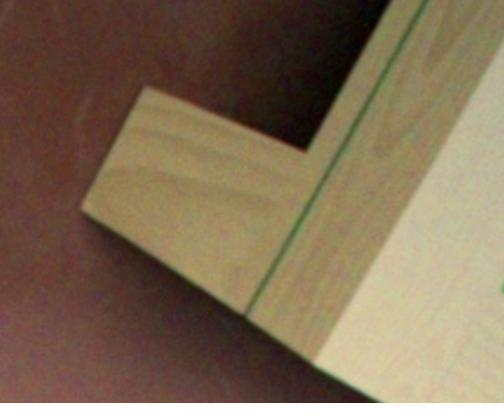

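Request:
move:
  arm2: {"target":[0.419,0.4085,0.90,0.1664,0.9442,-0.2797,-0.0493],"speed":0.2}
  arm4: {"target":[-0.453,-0.4054,0.895,0.0350,0.1988,0.9645,0.1700],"speed":0.2}
  cameras: ["arm2_cam_wrist","arm4_cam_wrist"]

Request:
zoom_image:
  camera: "arm2_cam_wrist"
  region: [200, 0, 420, 165]

Request:
zoom_image:
  camera: "arm4_cam_wrist"
  region: [220, 0, 440, 165]

Scene clock: 640.97 s.
Joint torques (N m): arm1=[-0.26 2.49 8.51 1.42 0.18 -0.15] | arm2=[1.26 -18.26 5.71 0.18 0.49 0.19] | arm3=[-1.85 -5.48 9.59 2.28 0.09 -0.13] | arm4=[0.67 -19.31 6.9 0.31 0.44 0.08]
Motor temperatures (°C): arm1=[26 28 36 24 26 26] | arm2=[25 27 41 26 27 25] | arm3=[28 28 38 27 25 25] | arm4=[28 29 37 25 24 25]
Heat: arm1: hottest joint3_rad 36 °C; arm2: hottest joint3_rad 41 °C; arm3: hottest joint3_rad 38 °C; arm4: hottest joint3_rad 37 °C.
move: arm2 done; arm4 off_target
Joint velocities: within noise
arm1, arm3: as last shown
arm2.joint_positions: joint1_rad=+1.300 joint2_rad=+1.840 joint3_rad=+1.357 joint4_rad=-1.228 joint5_rad=+0.329 joint6_rad=+1.866 hand_index_mcp=+0.754 hand_index_abd=-0.001 hand_index_pip=+0.574 hand_index_dip=+0.694 hand_middle_mcp=+0.754 hand_middle_abd=+0.002 hand_middle_pip=+0.574 hand_middle_dip=+0.693 hand_ring_mcp=+0.851 hand_ring_abd=-0.001 hand_ring_pip=+0.104 hand_ring_dip=+0.303 hand_thumb_cmc=+1.000 hand_thumb_axl=+0.677 hand_thumb_mcp=+0.947 hand_thumb_ipl=+0.498 hand_current_limit=+0.400 hand_speed=-0.600
arm2.joint_status: not commanded
arm2.hand_state: goal,goal,goal,goal,goal,goal,goal,goal,goal,goal,goal,goal,goal,goal,goal,goal
arm2.index_mcp_current_ma: 1
arm2.index_abd_current_ma: -3
arm2.index_pip_current_ma: -6
arm2.index_dip_current_ma: -7
arm2.middle_mcp_current_ma: 1
arm2.middle_abd_current_ma: 4
arm2.middle_pip_current_ma: -5
arm2.middle_dip_current_ma: -7
arm2.ring_mcp_current_ma: 2
arm2.ring_abd_current_ma: -3
arm2.ring_pip_current_ma: 12
arm2.ring_dip_current_ma: 8
arm2.thumb_cmc_current_ma: 0
arm2.thumb_axl_current_ma: -2
arm2.thumb_mcp_current_ma: -11
arm2.thumb_ipl_current_ma: -7
arm2.hand_goal_index_mcp: 0.754
arm2.hand_goal_index_abd: 0.000
arm2.hand_goal_index_pip: 0.576
arm2.hand_goal_index_dip: 0.696
arm2.hand_goal_middle_mcp: 0.754
arm2.hand_goal_middle_abd: 0.000
arm2.hand_goal_middle_pip: 0.576
arm2.hand_goal_middle_dip: 0.696
arm2.hand_goal_ring_mcp: 0.850
arm2.hand_goal_ring_abd: 0.000
arm2.hand_goal_ring_pip: 0.100
arm2.hand_goal_ring_dip: 0.300
arm2.hand_goal_thumb_cmc: 1.000
arm2.hand_goal_thumb_axl: 0.678
arm2.hand_goal_thumb_mcp: 0.950
arm2.hand_goal_thumb_ipl: 0.500
arm2.hand: x=+0.4174 y=+0.4075 z=+0.8913 quat_wxyz=(+0.165, +0.945, -0.274, -0.064) (m; scene frame)
arm2.hand_target: x=+0.4189 y=+0.4084 z=+0.9000 quat_wxyz=(+0.166, +0.944, -0.280, -0.049) (m; scene frame)
arm2.hand_status: done (0.009 m and 1.8 deg from the pose sent, 0.079 m and 2.5 deg at the start)
arm4.joint_positions: joint1_rad=+1.280 joint2_rad=+1.870 joint3_rad=+1.629 joint4_rad=-1.375 joint5_rad=+0.343 joint6_rad=+1.749 hand_index_mcp=+0.754 hand_index_abd=-0.001 hand_index_pip=+0.574 hand_index_dip=+0.694 hand_middle_mcp=+0.754 hand_middle_abd=+0.003 hand_middle_pip=+0.574 hand_middle_dip=+0.694 hand_ring_mcp=+0.850 hand_ring_abd=+0.001 hand_ring_pip=+0.105 hand_ring_dip=+0.303 hand_thumb_cmc=+1.000 hand_thumb_axl=+0.677 hand_thumb_mcp=+0.945 hand_thumb_ipl=+0.498 hand_current_limit=+0.400 hand_speed=-0.600
arm4.joint_status: not commanded
arm4.hand_state: goal,goal,goal,goal,goal,goal,goal,goal,goal,goal,goal,goal,goal,goal,goal,goal
arm4.index_mcp_current_ma: 0
arm4.index_abd_current_ma: -4
arm4.index_pip_current_ma: -6
arm4.index_dip_current_ma: -10
arm4.middle_mcp_current_ma: 0
arm4.middle_abd_current_ma: 9
arm4.middle_pip_current_ma: -8
arm4.middle_dip_current_ma: -9
arm4.ring_mcp_current_ma: 1
arm4.ring_abd_current_ma: 3
arm4.ring_pip_current_ma: 18
arm4.ring_dip_current_ma: 13
arm4.thumb_cmc_current_ma: 0
arm4.thumb_axl_current_ma: -3
arm4.thumb_mcp_current_ma: -25
arm4.thumb_ipl_current_ma: -11
arm4.hand_goal_index_mcp: 0.754
arm4.hand_goal_index_abd: 0.000
arm4.hand_goal_index_pip: 0.576
arm4.hand_goal_index_dip: 0.696
arm4.hand_goal_middle_mcp: 0.754
arm4.hand_goal_middle_abd: 0.000
arm4.hand_goal_middle_pip: 0.576
arm4.hand_goal_middle_dip: 0.696
arm4.hand_goal_ring_mcp: 0.850
arm4.hand_goal_ring_abd: 0.000
arm4.hand_goal_ring_pip: 0.100
arm4.hand_goal_ring_dip: 0.300
arm4.hand_goal_thumb_cmc: 1.000
arm4.hand_goal_thumb_axl: 0.678
arm4.hand_goal_thumb_mcp: 0.950
arm4.hand_goal_thumb_ipl: 0.500
arm4.hand: x=-0.4520 y=-0.3994 z=+0.9086 quat_wxyz=(+0.027, +0.202, +0.964, +0.170) (m; scene frame)
arm4.hand_target: x=-0.4527 y=-0.4054 z=+0.8952 quat_wxyz=(+0.035, +0.199, +0.965, +0.170) (m; scene frame)
arm4.hand_status: off_target (0.015 m and 1.0 deg from the pose sent, 0.078 m and 1.4 deg at the start)
pictures: arm2_cam_wrist, arm4_cam_wrist
camera_calibration:
arm2_cam_wrist: T_world_to_cam=[[-0.960963, -0.0697462, 0.26774, 0.219835], [0.118846, 0.769823, 0.627095, -0.993054], [-0.24985, 0.634435, -0.731483, 0.615284], [0, 0, 0, 1]] pos_world=[0.483002, 0.389451, 1.01395]
arm4_cam_wrist: T_world_to_cam=[[0.962477, 0.227434, 0.148027, 0.431146], [0.098544, -0.801191, 0.590239, -0.874428], [0.252838, -0.553504, -0.79354, 0.731927], [0, 0, 0, 1]] pos_world=[-0.513857, -0.393516, 1.03311]

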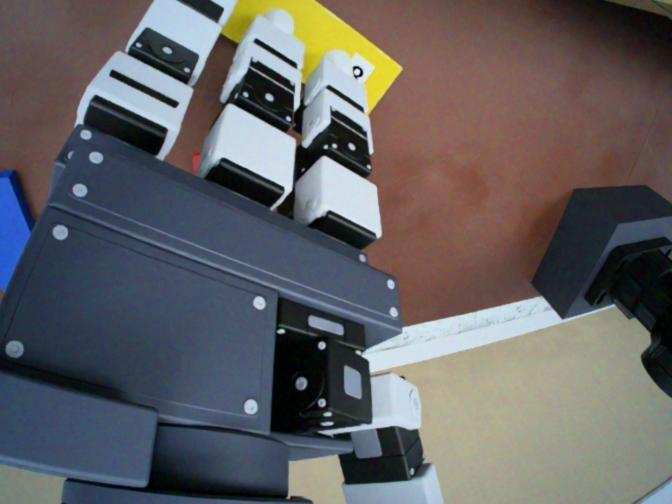

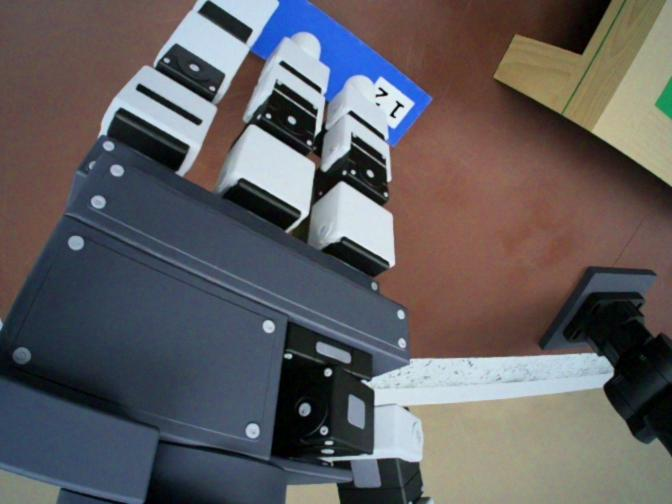

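Scaled by 2.291 from the camera's 672x504 image, which has a finer 960x720 frame.

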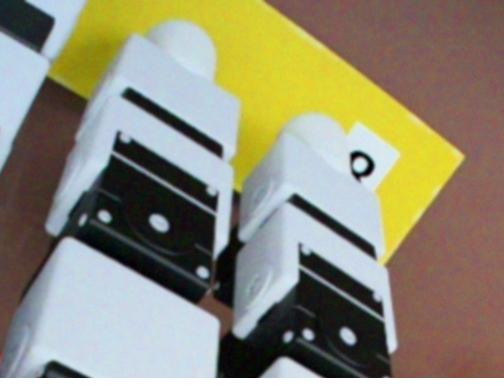

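Scaled by 2.291 from the camera's 672x504 image, which has a finer 960x720 frame.

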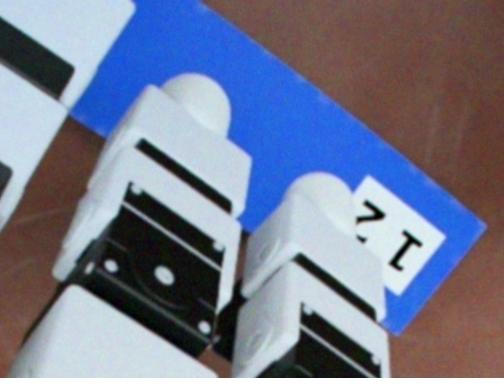

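Request:
move:
  arm2: {"target":[0.419,0.4095,0.864,0.1664,0.9442,-0.2797,-0.0493],"speed":0.08}
  arm4: {"target":[-0.447,-0.412,0.856,0.0350,0.1988,0.9645,0.1700],"speed":0.08}
  cameras: ["arm4_cam_wrist","arm2_cam_wrist"]

Scene clock: 648.47 s.
Joint torques (N m): arm1=[-0.26 2.49 8.51 1.43 0.18 -0.15] | arm2=[1.38 -14.62 4.93 0.88 0.4 0.19] | arm3=[-1.49 -5.6 9.55 2.29 0.09 -0.14] | arm4=[0.97 -17.79 6.68 0.5 0.43 0.08]
Motor temperatures (°C): arm1=[26 28 36 24 26 26] | arm2=[25 27 40 26 27 25] | arm3=[28 28 38 27 25 25] | arm4=[28 29 37 25 24 25]
Heat: arm1: hottest joint3_rad 36 °C; arm2: hottest joint3_rad 40 °C; arm3: hottest joint3_rad 38 °C; arm4: hottest joint3_rad 37 °C.
move: arm2 off_target; arm4 off_target
Joint velocities: within noise
arm1, arm3: as last shown
arm2.joint_positions: joint1_rad=+1.301 joint2_rad=+1.840 joint3_rad=+1.324 joint4_rad=-1.159 joint5_rad=+0.331 joint6_rad=+1.868 hand_index_mcp=+0.752 hand_index_abd=+0.006 hand_index_pip=+0.574 hand_index_dip=+0.694 hand_middle_mcp=+0.749 hand_middle_abd=+0.014 hand_middle_pip=+0.574 hand_middle_dip=+0.693 hand_ring_mcp=+0.851 hand_ring_abd=-0.001 hand_ring_pip=+0.104 hand_ring_dip=+0.303 hand_thumb_cmc=+1.000 hand_thumb_axl=+0.677 hand_thumb_mcp=+0.947 hand_thumb_ipl=+0.498 hand_current_limit=+0.400 hand_speed=-0.600
arm2.joint_status: not commanded
arm2.hand_state: goal,goal,goal,goal,goal,goal,goal,goal,goal,goal,goal,goal,goal,goal,goal,goal
arm2.index_mcp_current_ma: -5
arm2.index_abd_current_ma: 16
arm2.index_pip_current_ma: -6
arm2.index_dip_current_ma: -7
arm2.middle_mcp_current_ma: -16
arm2.middle_abd_current_ma: 40
arm2.middle_pip_current_ma: -7
arm2.middle_dip_current_ma: -7
arm2.ring_mcp_current_ma: 2
arm2.ring_abd_current_ma: -3
arm2.ring_pip_current_ma: 12
arm2.ring_dip_current_ma: 8
arm2.thumb_cmc_current_ma: 0
arm2.thumb_axl_current_ma: -2
arm2.thumb_mcp_current_ma: -11
arm2.thumb_ipl_current_ma: -7
arm2.hand_goal_index_mcp: 0.754
arm2.hand_goal_index_abd: 0.000
arm2.hand_goal_index_pip: 0.576
arm2.hand_goal_index_dip: 0.696
arm2.hand_goal_middle_mcp: 0.754
arm2.hand_goal_middle_abd: 0.000
arm2.hand_goal_middle_pip: 0.576
arm2.hand_goal_middle_dip: 0.696
arm2.hand_goal_ring_mcp: 0.850
arm2.hand_goal_ring_abd: 0.000
arm2.hand_goal_ring_pip: 0.100
arm2.hand_goal_ring_dip: 0.300
arm2.hand_goal_thumb_cmc: 1.000
arm2.hand_goal_thumb_axl: 0.678
arm2.hand_goal_thumb_mcp: 0.950
arm2.hand_goal_thumb_ipl: 0.500
arm2.hand: x=+0.4191 y=+0.4073 z=+0.8779 quat_wxyz=(+0.166, +0.945, -0.278, -0.046) (m; scene frame)
arm2.hand_target: x=+0.4186 y=+0.4096 z=+0.8643 quat_wxyz=(+0.166, +0.944, -0.280, -0.049) (m; scene frame)
arm2.hand_status: off_target (0.014 m and 0.5 deg from the pose sent, 0.027 m and 1.8 deg at the start)
arm4.joint_positions: joint1_rad=+1.285 joint2_rad=+1.870 joint3_rad=+1.543 joint4_rad=-1.282 joint5_rad=+0.343 joint6_rad=+1.758 hand_index_mcp=+0.751 hand_index_abd=+0.001 hand_index_pip=+0.574 hand_index_dip=+0.694 hand_middle_mcp=+0.754 hand_middle_abd=+0.003 hand_middle_pip=+0.574 hand_middle_dip=+0.694 hand_ring_mcp=+0.850 hand_ring_abd=+0.001 hand_ring_pip=+0.105 hand_ring_dip=+0.303 hand_thumb_cmc=+1.000 hand_thumb_axl=+0.677 hand_thumb_mcp=+0.945 hand_thumb_ipl=+0.498 hand_current_limit=+0.400 hand_speed=-0.600
arm4.joint_status: not commanded
arm4.hand_state: goal,goal,goal,goal,goal,goal,goal,goal,goal,goal,goal,goal,goal,goal,goal,goal
arm4.index_mcp_current_ma: -12
arm4.index_abd_current_ma: 4
arm4.index_pip_current_ma: -6
arm4.index_dip_current_ma: -10
arm4.middle_mcp_current_ma: 0
arm4.middle_abd_current_ma: 9
arm4.middle_pip_current_ma: -8
arm4.middle_dip_current_ma: -9
arm4.ring_mcp_current_ma: 1
arm4.ring_abd_current_ma: 3
arm4.ring_pip_current_ma: 18
arm4.ring_dip_current_ma: 13
arm4.thumb_cmc_current_ma: 0
arm4.thumb_axl_current_ma: -3
arm4.thumb_mcp_current_ma: -25
arm4.thumb_ipl_current_ma: -11
arm4.hand_goal_index_mcp: 0.754
arm4.hand_goal_index_abd: 0.000
arm4.hand_goal_index_pip: 0.576
arm4.hand_goal_index_dip: 0.696
arm4.hand_goal_middle_mcp: 0.754
arm4.hand_goal_middle_abd: 0.000
arm4.hand_goal_middle_pip: 0.576
arm4.hand_goal_middle_dip: 0.696
arm4.hand_goal_ring_mcp: 0.850
arm4.hand_goal_ring_abd: 0.000
arm4.hand_goal_ring_pip: 0.100
arm4.hand_goal_ring_dip: 0.300
arm4.hand_goal_thumb_cmc: 1.000
arm4.hand_goal_thumb_axl: 0.678
arm4.hand_goal_thumb_mcp: 0.950
arm4.hand_goal_thumb_ipl: 0.500
arm4.hand: x=-0.4453 y=-0.4044 z=+0.8766 quat_wxyz=(+0.022, +0.204, +0.964, +0.170) (m; scene frame)
arm4.hand_target: x=-0.4464 y=-0.4121 z=+0.8564 quat_wxyz=(+0.035, +0.199, +0.965, +0.170) (m; scene frame)
arm4.hand_status: off_target (0.022 m and 1.6 deg from the pose sent, 0.054 m and 1.0 deg at the start)
pictures: arm2_cam_wrist, arm4_cam_wrist
camera_calibration:
arm2_cam_wrist: T_world_to_cam=[[-0.9698, -0.0661826, 0.234749, 0.256244], [0.0972642, 0.777692, 0.621076, -0.97349], [-0.223666, 0.625152, -0.747769, 0.613116], [0, 0, 0, 1]] pos_world=[0.480325, 0.390743, 1.00293]
arm4_cam_wrist: T_world_to_cam=[[0.964622, 0.223855, 0.139263, 0.43772], [0.101637, -0.803162, 0.587027, -0.856848], [0.24326, -0.552104, -0.7975, 0.701776], [0, 0, 0, 1]] pos_world=[-0.50586, -0.39872, 1.0017]

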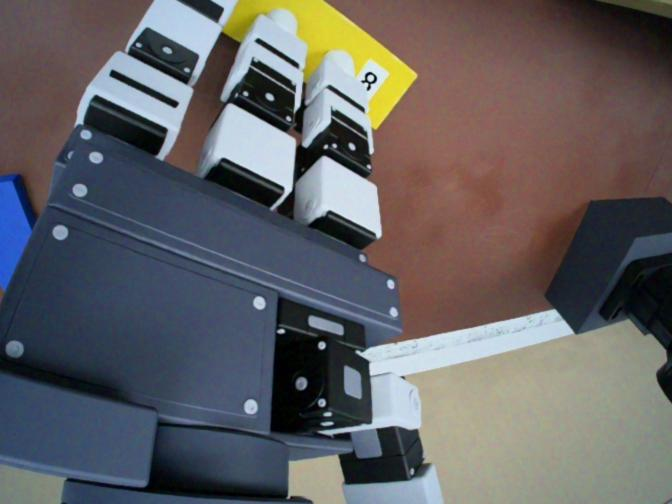

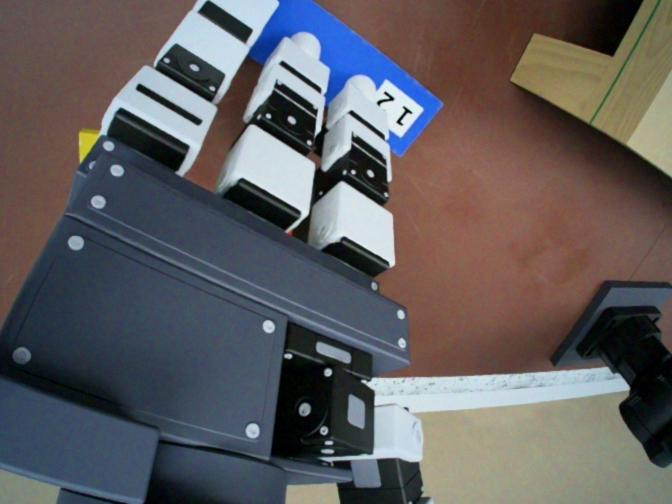

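Request:
move:
  arm2: {"target":[0.334,0.307,0.860,0.1732,0.9824,-0.0687,-0.0121],"speed":0.06}
  arm4: {"target":[-0.3995,-0.340,0.850,0.0121,0.0687,0.9824,0.1732],"speed":0.06}
  cameras: ["arm4_cam_wrist","arm2_cam_wrist"]

Scene clock: 661.57 s.
Joint torques (N m): arm1=[-0.26 2.49 8.51 1.44 0.18 -0.15] | arm2=[-0.73 -11.22 3.93 0.69 0.24 0.02] | arm3=[-1.49 -5.6 9.65 2.18 0.08 -0.13] | arm4=[-2.73 -15.27 5.12 0.76 0.31 -0.09]
Motor temperatures (°C): arm1=[26 28 36 24 26 26] | arm2=[25 27 39 26 27 25] | arm3=[28 28 38 27 25 25] | arm4=[28 29 36 25 24 25]
Heat: arm1: hottest joint3_rad 36 °C; arm2: hottest joint3_rad 39 °C; arm3: hottest joint3_rad 38 °C; arm4: hottest joint3_rad 36 °C.
move: arm2 off_target; arm4 off_target
Joint velocities: within noise
arm1, arm3: as last shown
arm2.joint_positions: joint1_rad=+1.064 joint2_rad=+1.592 joint3_rad=+0.972 joint4_rad=-0.780 joint5_rad=+0.323 joint6_rad=+1.148 hand_index_mcp=+0.745 hand_index_abd=-0.038 hand_index_pip=+0.571 hand_index_dip=+0.696 hand_middle_mcp=+0.754 hand_middle_abd=+0.003 hand_middle_pip=+0.574 hand_middle_dip=+0.694 hand_ring_mcp=+0.851 hand_ring_abd=-0.001 hand_ring_pip=+0.104 hand_ring_dip=+0.303 hand_thumb_cmc=+1.000 hand_thumb_axl=+0.677 hand_thumb_mcp=+0.947 hand_thumb_ipl=+0.498 hand_current_limit=+0.400 hand_speed=-0.600
arm2.joint_status: not commanded
arm2.hand_state: goal,blocked,goal,goal,goal,goal,goal,goal,goal,goal,goal,goal,goal,goal,goal,goal
arm2.index_mcp_current_ma: -30
arm2.index_abd_current_ma: -125
arm2.index_pip_current_ma: -14
arm2.index_dip_current_ma: 0
arm2.middle_mcp_current_ma: -1
arm2.middle_abd_current_ma: 7
arm2.middle_pip_current_ma: -5
arm2.middle_dip_current_ma: -6
arm2.ring_mcp_current_ma: 2
arm2.ring_abd_current_ma: -3
arm2.ring_pip_current_ma: 12
arm2.ring_dip_current_ma: 8
arm2.thumb_cmc_current_ma: 0
arm2.thumb_axl_current_ma: -2
arm2.thumb_mcp_current_ma: -11
arm2.thumb_ipl_current_ma: -7
arm2.hand_goal_index_mcp: 0.754
arm2.hand_goal_index_abd: 0.000
arm2.hand_goal_index_pip: 0.576
arm2.hand_goal_index_dip: 0.696
arm2.hand_goal_middle_mcp: 0.754
arm2.hand_goal_middle_abd: 0.000
arm2.hand_goal_middle_pip: 0.576
arm2.hand_goal_middle_dip: 0.696
arm2.hand_goal_ring_mcp: 0.850
arm2.hand_goal_ring_abd: 0.000
arm2.hand_goal_ring_pip: 0.100
arm2.hand_goal_ring_dip: 0.300
arm2.hand_goal_thumb_cmc: 1.000
arm2.hand_goal_thumb_axl: 0.678
arm2.hand_goal_thumb_mcp: 0.950
arm2.hand_goal_thumb_ipl: 0.500
arm2.hand: x=+0.3499 y=+0.3088 z=+0.8770 quat_wxyz=(+0.183, +0.981, -0.065, +0.006) (m; scene frame)
arm2.hand_target: x=+0.3340 y=+0.3077 z=+0.8607 quat_wxyz=(+0.173, +0.982, -0.069, -0.012) (m; scene frame)
arm2.hand_status: off_target (0.023 m and 2.4 deg from the pose sent, 0.133 m and 24.7 deg at the start)
arm4.joint_positions: joint1_rad=+1.184 joint2_rad=+1.704 joint3_rad=+1.305 joint4_rad=-1.036 joint5_rad=+0.342 joint6_rad=+1.336 hand_index_mcp=+0.773 hand_index_abd=-0.034 hand_index_pip=+0.592 hand_index_dip=+0.707 hand_middle_mcp=+0.754 hand_middle_abd=+0.003 hand_middle_pip=+0.574 hand_middle_dip=+0.694 hand_ring_mcp=+0.850 hand_ring_abd=+0.001 hand_ring_pip=+0.105 hand_ring_dip=+0.303 hand_thumb_cmc=+1.000 hand_thumb_axl=+0.677 hand_thumb_mcp=+0.945 hand_thumb_ipl=+0.498 hand_current_limit=+0.400 hand_speed=-0.600
arm4.joint_status: not commanded
arm4.hand_state: goal,blocked,goal,goal,goal,goal,goal,goal,goal,goal,goal,goal,goal,goal,goal,goal
arm4.index_mcp_current_ma: 88
arm4.index_abd_current_ma: -131
arm4.index_pip_current_ma: 70
arm4.index_dip_current_ma: 47
arm4.middle_mcp_current_ma: -1
arm4.middle_abd_current_ma: 9
arm4.middle_pip_current_ma: -8
arm4.middle_dip_current_ma: -9
arm4.ring_mcp_current_ma: 1
arm4.ring_abd_current_ma: 3
arm4.ring_pip_current_ma: 18
arm4.ring_dip_current_ma: 13
arm4.thumb_cmc_current_ma: 0
arm4.thumb_axl_current_ma: -3
arm4.thumb_mcp_current_ma: -25
arm4.thumb_ipl_current_ma: -11
arm4.hand_goal_index_mcp: 0.754
arm4.hand_goal_index_abd: 0.000
arm4.hand_goal_index_pip: 0.576
arm4.hand_goal_index_dip: 0.696
arm4.hand_goal_middle_mcp: 0.754
arm4.hand_goal_middle_abd: 0.000
arm4.hand_goal_middle_pip: 0.576
arm4.hand_goal_middle_dip: 0.696
arm4.hand_goal_ring_mcp: 0.850
arm4.hand_goal_ring_abd: 0.000
arm4.hand_goal_ring_pip: 0.100
arm4.hand_goal_ring_dip: 0.300
arm4.hand_goal_thumb_cmc: 1.000
arm4.hand_goal_thumb_axl: 0.678
arm4.hand_goal_thumb_mcp: 0.950
arm4.hand_goal_thumb_ipl: 0.500
arm4.hand: x=-0.4181 y=-0.3496 z=+0.8782 quat_wxyz=(-0.017, +0.063, +0.981, +0.182) (m; scene frame)
arm4.hand_target: x=-0.3990 y=-0.3412 z=+0.8512 quat_wxyz=(+0.012, +0.069, +0.982, +0.173) (m; scene frame)
arm4.hand_status: off_target (0.035 m and 3.5 deg from the pose sent, 0.083 m and 15.8 deg at the start)
pictures: arm2_cam_wrist, arm4_cam_wrist
camera_calibration:
arm2_cam_wrist: T_world_to_cam=[[-0.853647, -0.470648, 0.223107, 0.277328], [-0.263144, 0.759372, 0.595071, -0.735103], [-0.44949, 0.449271, -0.772084, 0.813237], [0, 0, 0, 1]] pos_world=[0.408844, 0.323377, 1.00345]
arm4_cam_wrist: T_world_to_cam=[[0.861108, 0.492112, 0.127747, 0.459544], [0.346416, -0.751809, 0.561052, -0.673433], [0.372142, -0.438873, -0.817864, 0.838098], [0, 0, 0, 1]] pos_world=[-0.474321, -0.364622, 1.00458]

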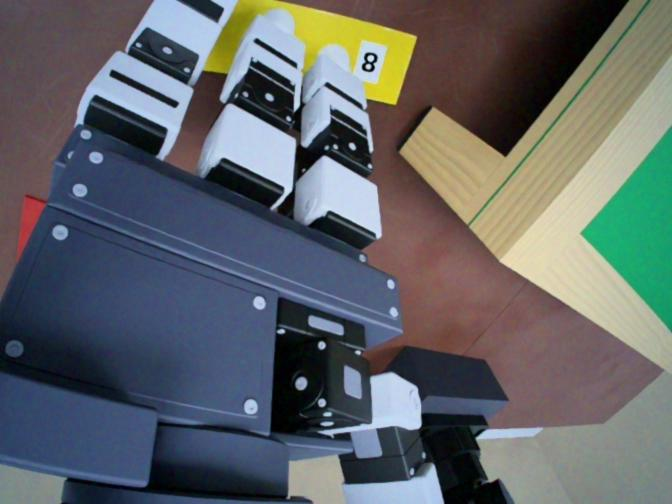

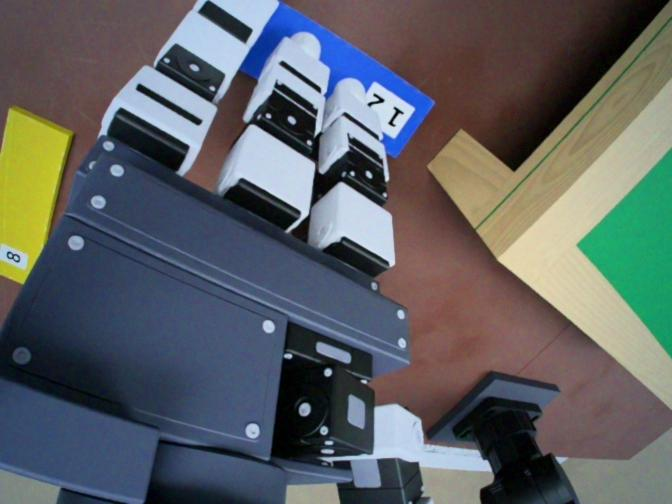

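Request:
zoom_image:
  camera: "arm2_cam_wrist"
  region: [190, 0, 480, 180]

Request:
zoom_image:
  camera: "arm4_cam_wrist"
  region: [220, 0, 480, 180]

Scaled by 1.738 from the camera's 672x504 image, which has a finer 960x720 frame.

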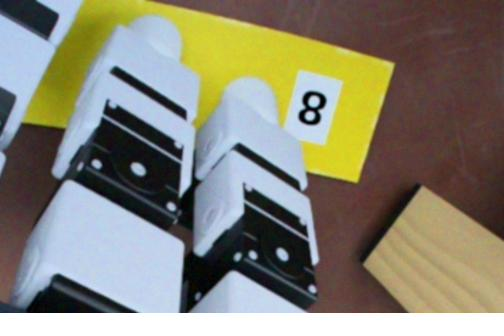

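Scaled by 1.938 from the camera's 672x504 image, which has a finer 960x720 frame.

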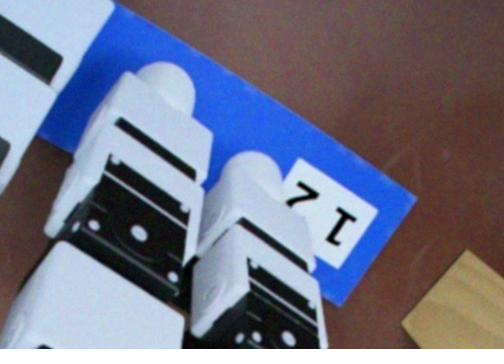

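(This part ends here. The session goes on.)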